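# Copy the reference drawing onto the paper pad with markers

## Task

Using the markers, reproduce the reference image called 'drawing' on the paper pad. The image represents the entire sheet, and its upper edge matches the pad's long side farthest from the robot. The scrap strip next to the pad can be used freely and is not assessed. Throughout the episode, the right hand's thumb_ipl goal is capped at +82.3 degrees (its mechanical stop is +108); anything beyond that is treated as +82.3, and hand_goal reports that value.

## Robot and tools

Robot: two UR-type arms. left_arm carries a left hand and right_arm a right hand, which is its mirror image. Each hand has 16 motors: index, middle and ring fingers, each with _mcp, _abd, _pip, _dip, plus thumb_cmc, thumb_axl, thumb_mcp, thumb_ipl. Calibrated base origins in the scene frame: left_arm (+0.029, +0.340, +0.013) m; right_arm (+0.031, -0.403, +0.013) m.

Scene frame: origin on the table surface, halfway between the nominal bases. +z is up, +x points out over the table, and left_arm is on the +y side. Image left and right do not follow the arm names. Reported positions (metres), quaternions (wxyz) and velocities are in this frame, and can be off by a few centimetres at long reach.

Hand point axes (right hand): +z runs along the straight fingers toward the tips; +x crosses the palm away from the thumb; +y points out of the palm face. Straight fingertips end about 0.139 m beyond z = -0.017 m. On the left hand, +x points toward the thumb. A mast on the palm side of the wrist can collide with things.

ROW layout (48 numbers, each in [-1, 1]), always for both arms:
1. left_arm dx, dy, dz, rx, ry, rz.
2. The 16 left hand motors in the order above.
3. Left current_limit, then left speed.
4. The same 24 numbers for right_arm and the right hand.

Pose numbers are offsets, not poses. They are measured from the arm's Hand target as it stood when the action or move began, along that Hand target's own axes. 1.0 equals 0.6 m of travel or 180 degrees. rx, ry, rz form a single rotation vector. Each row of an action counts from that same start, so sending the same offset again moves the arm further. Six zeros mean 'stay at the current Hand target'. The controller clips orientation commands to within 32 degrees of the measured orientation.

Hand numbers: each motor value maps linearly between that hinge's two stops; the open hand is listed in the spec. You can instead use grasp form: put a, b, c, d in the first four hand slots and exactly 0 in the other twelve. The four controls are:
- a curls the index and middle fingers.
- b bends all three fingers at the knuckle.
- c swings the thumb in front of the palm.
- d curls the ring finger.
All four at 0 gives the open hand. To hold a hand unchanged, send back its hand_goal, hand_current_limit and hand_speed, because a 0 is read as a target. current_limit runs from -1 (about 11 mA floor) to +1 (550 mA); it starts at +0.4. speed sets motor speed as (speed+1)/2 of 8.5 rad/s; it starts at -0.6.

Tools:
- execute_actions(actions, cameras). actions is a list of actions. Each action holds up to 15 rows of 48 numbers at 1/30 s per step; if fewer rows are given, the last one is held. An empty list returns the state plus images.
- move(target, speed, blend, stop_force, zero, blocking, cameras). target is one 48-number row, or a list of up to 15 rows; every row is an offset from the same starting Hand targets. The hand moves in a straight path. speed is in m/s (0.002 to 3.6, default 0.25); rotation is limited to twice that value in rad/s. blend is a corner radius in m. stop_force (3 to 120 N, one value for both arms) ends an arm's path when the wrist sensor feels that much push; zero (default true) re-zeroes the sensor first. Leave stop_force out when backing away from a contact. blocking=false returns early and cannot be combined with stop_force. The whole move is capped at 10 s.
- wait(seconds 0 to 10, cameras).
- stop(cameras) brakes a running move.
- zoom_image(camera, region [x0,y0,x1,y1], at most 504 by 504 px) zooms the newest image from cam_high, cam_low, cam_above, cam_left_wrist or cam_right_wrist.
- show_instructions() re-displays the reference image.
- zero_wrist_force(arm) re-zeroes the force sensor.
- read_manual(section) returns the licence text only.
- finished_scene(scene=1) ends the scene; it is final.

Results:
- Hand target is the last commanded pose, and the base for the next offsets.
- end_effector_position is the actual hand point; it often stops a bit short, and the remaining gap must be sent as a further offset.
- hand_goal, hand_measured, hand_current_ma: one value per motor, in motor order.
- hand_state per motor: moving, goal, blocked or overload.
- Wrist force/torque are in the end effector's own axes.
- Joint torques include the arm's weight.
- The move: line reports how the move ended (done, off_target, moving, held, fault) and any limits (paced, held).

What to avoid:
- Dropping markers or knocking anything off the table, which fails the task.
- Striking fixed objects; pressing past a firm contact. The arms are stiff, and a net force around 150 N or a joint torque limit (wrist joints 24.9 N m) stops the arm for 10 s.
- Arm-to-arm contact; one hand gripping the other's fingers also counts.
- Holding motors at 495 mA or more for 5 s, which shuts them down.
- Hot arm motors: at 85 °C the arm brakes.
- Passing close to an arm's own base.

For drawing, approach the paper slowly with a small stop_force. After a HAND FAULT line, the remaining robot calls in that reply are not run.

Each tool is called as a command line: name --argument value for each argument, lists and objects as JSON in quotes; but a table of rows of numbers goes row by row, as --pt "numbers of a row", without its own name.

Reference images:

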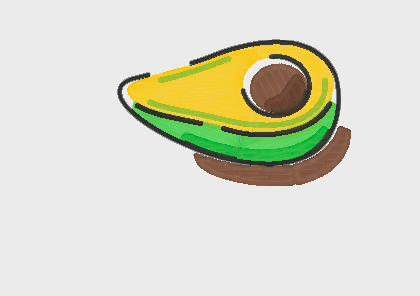

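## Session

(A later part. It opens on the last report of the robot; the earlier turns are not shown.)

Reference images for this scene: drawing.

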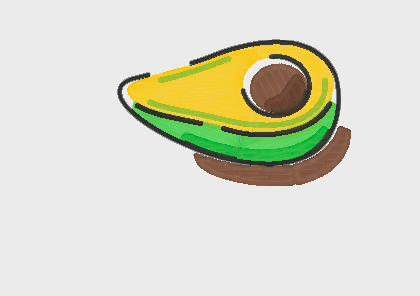

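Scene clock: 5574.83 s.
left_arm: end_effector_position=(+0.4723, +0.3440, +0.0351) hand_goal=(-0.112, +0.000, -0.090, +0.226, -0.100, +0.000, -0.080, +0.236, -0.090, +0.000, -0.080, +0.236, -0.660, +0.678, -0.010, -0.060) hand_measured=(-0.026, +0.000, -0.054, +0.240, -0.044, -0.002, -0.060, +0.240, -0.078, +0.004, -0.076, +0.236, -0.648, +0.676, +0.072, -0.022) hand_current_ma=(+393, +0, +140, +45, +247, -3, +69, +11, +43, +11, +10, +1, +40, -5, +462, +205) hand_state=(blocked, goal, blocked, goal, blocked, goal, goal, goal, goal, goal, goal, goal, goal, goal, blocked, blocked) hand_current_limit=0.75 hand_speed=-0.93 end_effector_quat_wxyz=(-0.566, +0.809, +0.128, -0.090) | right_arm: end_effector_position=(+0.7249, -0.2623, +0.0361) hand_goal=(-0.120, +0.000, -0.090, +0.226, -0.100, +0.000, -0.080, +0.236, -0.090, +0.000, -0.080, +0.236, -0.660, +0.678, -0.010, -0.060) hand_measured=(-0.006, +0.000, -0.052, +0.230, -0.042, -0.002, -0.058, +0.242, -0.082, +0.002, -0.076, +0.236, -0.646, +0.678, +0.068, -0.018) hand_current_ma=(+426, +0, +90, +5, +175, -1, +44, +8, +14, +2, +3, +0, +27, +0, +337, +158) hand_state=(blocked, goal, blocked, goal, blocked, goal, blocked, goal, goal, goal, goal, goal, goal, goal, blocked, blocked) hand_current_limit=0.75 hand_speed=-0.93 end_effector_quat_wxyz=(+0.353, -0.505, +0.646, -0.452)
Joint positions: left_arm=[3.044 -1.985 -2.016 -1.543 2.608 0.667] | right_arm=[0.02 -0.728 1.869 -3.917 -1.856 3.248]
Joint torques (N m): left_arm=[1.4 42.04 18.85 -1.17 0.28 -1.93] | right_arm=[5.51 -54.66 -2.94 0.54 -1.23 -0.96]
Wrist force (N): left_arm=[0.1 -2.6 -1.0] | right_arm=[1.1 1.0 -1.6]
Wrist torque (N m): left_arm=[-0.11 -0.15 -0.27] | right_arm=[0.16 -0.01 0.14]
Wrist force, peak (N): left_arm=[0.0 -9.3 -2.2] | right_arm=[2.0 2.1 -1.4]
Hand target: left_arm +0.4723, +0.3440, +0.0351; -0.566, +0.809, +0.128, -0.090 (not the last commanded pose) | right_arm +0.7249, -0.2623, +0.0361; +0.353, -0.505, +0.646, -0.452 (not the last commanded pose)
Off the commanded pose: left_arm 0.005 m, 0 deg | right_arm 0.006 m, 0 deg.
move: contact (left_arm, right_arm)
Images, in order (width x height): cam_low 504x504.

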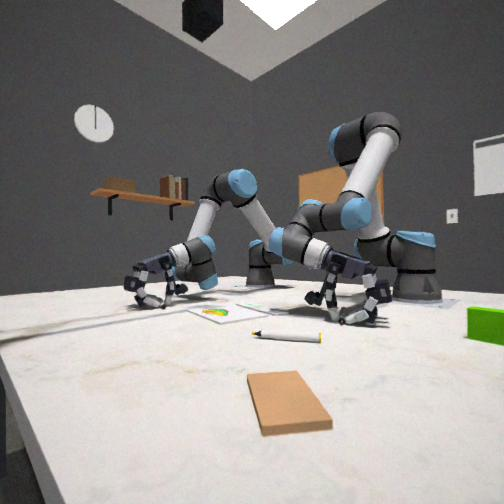

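move --target '[0,0,0,0,0,0,0.001,0,-0.11,0.225,0.001,0,-0.11,0.225,0.001,0,-0.11,0.225,-0.66,0.677,0.06,-0.05,0.4,-0.95,0,0,0,0,0,0,0.001,0,-0.11,0.225,0.001,0,-0.11,0.225,0.001,0,-0.11,0.225,-0.66,0.677,0.06,-0.05,0.4,-0.95]'

move --target '[0,0,0,0,0,0,0.137,0,-0.153,0.217,0.137,0,-0.153,0.217,0.137,0,-0.153,0.217,-0.66,0.677,0.135,-0.049,0.4,-0.95,0,0,0,0,0,0,0.137,0,-0.153,0.217,0.137,0,-0.153,0.217,0.137,0,-0.153,0.217,-0.66,0.677,0.135,-0.049,0.4,-0.95]' --cameras '["cam_low"]'

zoom_image --camera "cam_low" --region '[260, 210, 420, 330]'

Scene clock: 5584.90 s.
left_arm: end_effector_position=(+0.4723, +0.3440, +0.0351) hand_goal=(+0.002, +0.000, -0.110, +0.226, +0.002, +0.000, -0.110, +0.226, +0.002, +0.000, -0.110, +0.226, -0.660, +0.678, +0.060, -0.050) hand_measured=(+0.002, +0.002, -0.098, +0.232, +0.004, +0.000, -0.098, +0.232, -0.004, +0.004, -0.106, +0.230, -0.656, +0.676, +0.080, -0.038) hand_current_ma=(+1, +6, +41, +18, +6, +0, +40, +16, -18, +8, +14, +10, +11, -4, +100, +55) hand_state=(goal, goal, goal, goal, goal, goal, goal, goal, goal, goal, goal, goal, goal, goal, blocked, goal) hand_current_limit=0.40 hand_speed=-0.95 end_effector_quat_wxyz=(-0.566, +0.809, +0.128, -0.090) | right_arm: end_effector_position=(+0.7249, -0.2623, +0.0361) hand_goal=(+0.002, +0.000, -0.110, +0.226, +0.002, +0.000, -0.110, +0.226, +0.002, +0.000, -0.110, +0.226, -0.660, +0.678, +0.060, -0.050) hand_measured=(+0.010, +0.002, -0.092, +0.232, +0.006, -0.002, -0.094, +0.232, -0.002, +0.002, -0.104, +0.230, -0.658, +0.678, +0.082, -0.030) hand_current_ma=(+11, +2, +34, +6, +4, -1, +27, +9, -3, +1, +7, +3, +1, +0, +62, +58) hand_state=(goal, goal, goal, goal, goal, goal, goal, goal, goal, goal, goal, goal, goal, goal, blocked, goal) hand_current_limit=0.40 hand_speed=-0.95 end_effector_quat_wxyz=(+0.353, -0.505, +0.646, -0.452)
Joint positions: left_arm=[3.044 -1.985 -2.016 -1.543 2.608 0.667] | right_arm=[0.02 -0.728 1.869 -3.917 -1.856 3.248]
Joint torques (N m): left_arm=[1.11 41.69 18.87 0.28 0.19 -1.83] | right_arm=[5.13 -54.79 -4 -0.08 -1.21 -0.84]
Wrist force (N): left_arm=[0.3 1.0 0.1] | right_arm=[1.1 1.8 -1.2]
Wrist torque (N m): left_arm=[0.17 -0.18 -0.25] | right_arm=[0.17 -0.02 0.14]
Wrist force, peak (N): left_arm=[0.3 -2.5 -1.0] | right_arm=[1.5 2.1 -1.2]
Hand target: left_arm +0.4723, +0.3440, +0.0351; -0.566, +0.809, +0.128, -0.090 | right_arm +0.7249, -0.2623, +0.0361; +0.353, -0.505, +0.646, -0.452
Off the commanded pose: left_arm 0.000 m, 0 deg | right_arm 0.000 m, 0 deg.
move: done

Scene clock: 5585.93 s.
left_arm: end_effector_position=(+0.4723, +0.3440, +0.0351) hand_goal=(+0.138, +0.000, -0.152, +0.218, +0.138, +0.000, -0.152, +0.218, +0.138, +0.000, -0.152, +0.218, -0.660, +0.678, +0.136, -0.048) hand_measured=(+0.130, +0.002, -0.146, +0.222, +0.130, +0.000, -0.146, +0.222, +0.130, +0.004, -0.148, +0.222, -0.656, +0.676, +0.132, -0.046) hand_current_ma=(-28, +6, +16, +10, -29, +0, +17, +11, -28, +8, +13, +11, +10, -3, -13, +9) hand_state=(goal, goal, goal, goal, goal, goal, goal, goal, goal, goal, goal, goal, goal, goal, goal, goal) hand_current_limit=0.40 hand_speed=-0.95 end_effector_quat_wxyz=(-0.566, +0.809, +0.128, -0.090) | right_arm: end_effector_position=(+0.7249, -0.2623, +0.0361) hand_goal=(+0.138, +0.000, -0.152, +0.218, +0.138, +0.000, -0.152, +0.218, +0.138, +0.000, -0.152, +0.218, -0.660, +0.678, +0.136, -0.048) hand_measured=(+0.128, +0.002, -0.146, +0.222, +0.130, -0.002, -0.146, +0.222, +0.128, +0.002, -0.146, +0.222, -0.660, +0.678, +0.134, -0.046) hand_current_ma=(-16, +2, +6, +4, -14, -1, +6, +3, -17, +1, +6, +4, +1, +0, -4, +4) hand_state=(goal, goal, goal, goal, goal, goal, goal, goal, goal, goal, goal, goal, goal, goal, goal, goal) hand_current_limit=0.40 hand_speed=-0.95 end_effector_quat_wxyz=(+0.353, -0.505, +0.646, -0.452)
Joint positions: left_arm=[3.044 -1.985 -2.016 -1.543 2.608 0.667] | right_arm=[0.02 -0.728 1.869 -3.917 -1.856 3.248]
Joint torques (N m): left_arm=[1.07 41.61 17.65 0.66 0.06 -1.73] | right_arm=[5.21 -54.36 -4.64 -0.93 -1.2 -0.84]
Wrist force (N): left_arm=[0.4 1.2 0.1] | right_arm=[1.3 1.8 -1.2]
Wrist torque (N m): left_arm=[0.17 -0.20 -0.25] | right_arm=[0.17 -0.04 0.15]
Wrist force, peak (N): left_arm=[0.2 1.4 0.3] | right_arm=[1.8 1.5 -1.6]
Hand target: left_arm +0.4723, +0.3440, +0.0351; -0.566, +0.809, +0.128, -0.090 | right_arm +0.7249, -0.2623, +0.0361; +0.353, -0.505, +0.646, -0.452
Off the commanded pose: left_arm 0.000 m, 0 deg | right_arm 0.000 m, 0 deg.
move: done
Images, in order (width x height): cam_low 504x504.

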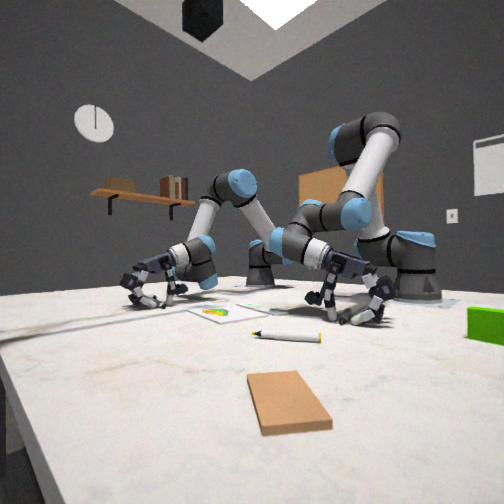

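Scaled by 3.150 from the camera's 504x504 image, which has a finer 720x720 frame.

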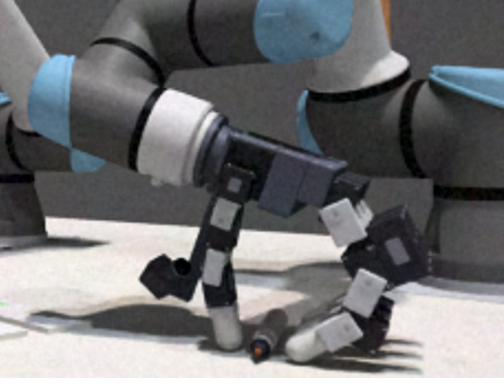

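Open wider, then lift both straight up.

move --target '[0,0,0,0,0,0,0.479,0,-0.299,0.188,0.479,0,-0.299,0.188,0.479,0,-0.299,0.188,-0.66,0.677,0.225,0.059,0.4,-0.6,0,0,0,0,0,0,0.479,0,-0.299,0.188,0.479,0,-0.299,0.188,0.479,0,-0.299,0.188,-0.66,0.677,0.225,0.059,0.4,-0.6]'

move --target '[0,-0.1880,-0.0684,0,0,0,0.479,0,-0.299,0.188,0.479,0,-0.299,0.188,0.479,0,-0.299,0.188,-0.66,0.677,0.225,0.059,0.4,-0.6,0,-0.1880,-0.0684,0,0,0,0.479,0,-0.299,0.188,0.479,0,-0.299,0.188,0.479,0,-0.299,0.188,-0.66,0.677,0.225,0.059,0.4,-0.6]' --speed 0.08 --cameras '["cam_high", "cam_low", "cam_above"]'

zoom_image --camera "cam_above" --region '[160, 250, 290, 380]'

Scene clock: 5594.73 s.
left_arm: end_effector_position=(+0.4723, +0.3440, +0.0351) hand_goal=(+0.480, +0.000, -0.298, +0.188, +0.480, +0.000, -0.298, +0.188, +0.480, +0.000, -0.298, +0.188, -0.660, +0.678, +0.226, +0.060) hand_measured=(+0.468, +0.002, -0.294, +0.192, +0.466, +0.000, -0.294, +0.192, +0.468, +0.004, -0.294, +0.192, -0.656, +0.676, +0.222, +0.058) hand_current_ma=(-47, +6, +11, +9, -49, +0, +12, +10, -46, +8, +9, +11, +10, -3, -18, -9) hand_state=(goal, goal, goal, goal, goal, goal, goal, goal, goal, goal, goal, goal, goal, goal, goal, goal) hand_current_limit=0.40 hand_speed=-0.60 end_effector_quat_wxyz=(-0.566, +0.809, +0.128, -0.090) | right_arm: end_effector_position=(+0.7249, -0.2623, +0.0361) hand_goal=(+0.480, +0.000, -0.298, +0.188, +0.480, +0.000, -0.298, +0.188, +0.480, +0.000, -0.298, +0.188, -0.660, +0.678, +0.226, +0.060) hand_measured=(+0.466, +0.002, -0.294, +0.192, +0.466, -0.002, -0.294, +0.192, +0.464, +0.002, -0.294, +0.192, -0.660, +0.678, +0.222, +0.058) hand_current_ma=(-29, +2, +4, +3, -27, -1, +4, +3, -32, +1, +4, +4, +1, +0, -7, -4) hand_state=(goal, goal, goal, goal, goal, goal, goal, goal, goal, goal, goal, goal, goal, goal, goal, goal) hand_current_limit=0.40 hand_speed=-0.60 end_effector_quat_wxyz=(+0.353, -0.505, +0.646, -0.452)
Joint positions: left_arm=[3.044 -1.985 -2.016 -1.543 2.608 0.667] | right_arm=[0.02 -0.728 1.869 -3.917 -1.856 3.248]
Joint torques (N m): left_arm=[1.17 42.14 13.83 1.98 0.11 -1.57] | right_arm=[5.05 -53.33 -8.31 -3.67 -1.24 -0.73]
Wrist force (N): left_arm=[0.4 0.8 0.2] | right_arm=[1.5 1.9 -1.2]
Wrist torque (N m): left_arm=[0.07 -0.20 -0.24] | right_arm=[0.13 -0.07 0.17]
Wrist force, peak (N): left_arm=[0.3 1.4 0.0] | right_arm=[1.8 2.0 -1.4]
Hand target: left_arm +0.4723, +0.3440, +0.0351; -0.566, +0.809, +0.128, -0.090 | right_arm +0.7249, -0.2623, +0.0361; +0.353, -0.505, +0.646, -0.452
Off the commanded pose: left_arm 0.000 m, 0 deg | right_arm 0.000 m, 0 deg.
move: done

Scene clock: 5596.70 s.
left_arm: end_effector_position=(+0.4724, +0.3442, +0.1551) hand_goal=(+0.480, +0.000, -0.298, +0.188, +0.480, +0.000, -0.298, +0.188, +0.480, +0.000, -0.298, +0.188, -0.660, +0.678, +0.226, +0.060) hand_measured=(+0.468, +0.002, -0.294, +0.192, +0.466, +0.000, -0.294, +0.192, +0.468, +0.004, -0.294, +0.192, -0.656, +0.676, +0.222, +0.058) hand_current_ma=(-47, +6, +11, +9, -49, +0, +12, +10, -46, +8, +9, +11, +10, -3, -18, -9) hand_state=(goal, goal, goal, goal, goal, goal, goal, goal, goal, goal, goal, goal, goal, goal, goal, goal) hand_current_limit=0.40 hand_speed=-0.60 end_effector_quat_wxyz=(-0.566, +0.809, +0.128, -0.090) | right_arm: end_effector_position=(+0.7250, -0.2623, +0.1561) hand_goal=(+0.480, +0.000, -0.298, +0.188, +0.480, +0.000, -0.298, +0.188, +0.480, +0.000, -0.298, +0.188, -0.660, +0.678, +0.226, +0.060) hand_measured=(+0.466, +0.002, -0.294, +0.192, +0.466, -0.002, -0.294, +0.192, +0.464, +0.002, -0.294, +0.192, -0.660, +0.678, +0.222, +0.058) hand_current_ma=(-29, +2, +4, +3, -26, -1, +4, +3, -32, +1, +4, +4, +1, +0, -7, -4) hand_state=(goal, goal, goal, goal, goal, goal, goal, goal, goal, goal, goal, goal, goal, goal, goal, goal) hand_current_limit=0.40 hand_speed=-0.60 end_effector_quat_wxyz=(+0.353, -0.505, +0.646, -0.452)
Joint positions: left_arm=[3.044 -1.788 -1.898 -1.858 2.609 0.668] | right_arm=[0.02 -0.98 1.879 -3.674 -1.856 3.248]
Joint torques (N m): left_arm=[-0.54 39.58 25.59 -1.25 -0.35 -2.56] | right_arm=[-3.96 -51.28 -21.23 0.48 1.18 1.2]
Wrist force (N): left_arm=[0.1 1.0 0.3] | right_arm=[1.3 1.7 -1.5]
Wrist torque (N m): left_arm=[0.08 -0.16 -0.19] | right_arm=[0.14 -0.04 0.15]
Wrist force, peak (N): left_arm=[0.4 2.0 0.5] | right_arm=[1.5 2.1 -1.4]
Hand target: left_arm +0.4724, +0.3441, +0.1551; -0.566, +0.809, +0.128, -0.090 | right_arm +0.7250, -0.2623, +0.1561; +0.353, -0.505, +0.646, -0.452
Off the commanded pose: left_arm 0.000 m, 0 deg | right_arm 0.000 m, 0 deg.
move: done
Images, in order (width x height): cam_high 504x504, cam_low 504x504, cam_above 504x504.

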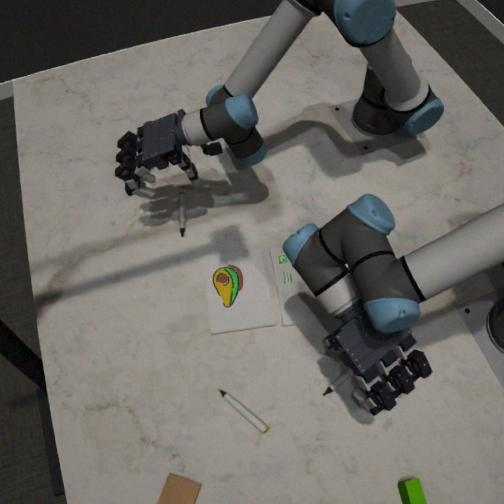

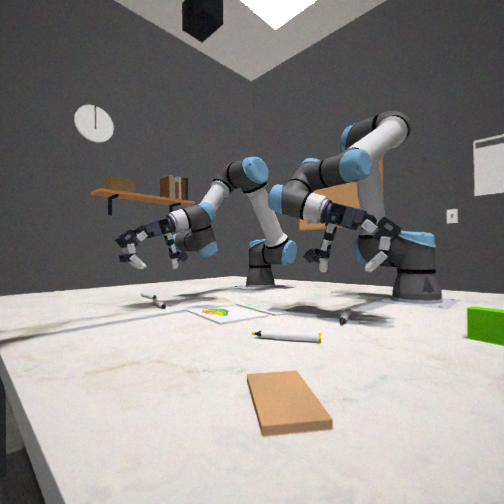

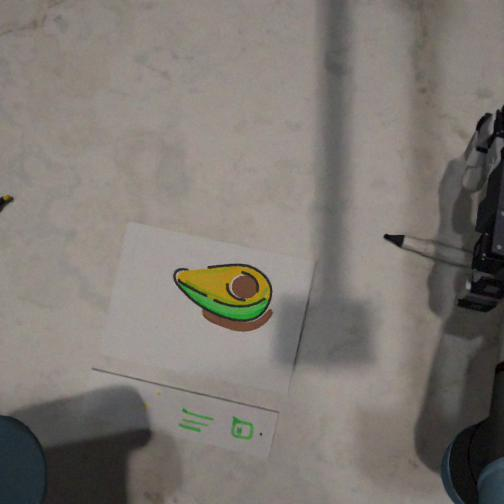

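Scaled by 3.877 from the camera's 504x504 image, which has a finer 720x720 frame.

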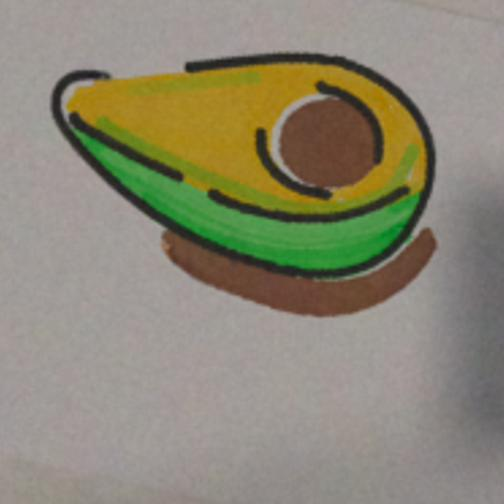

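finished_scene

The scene is finished.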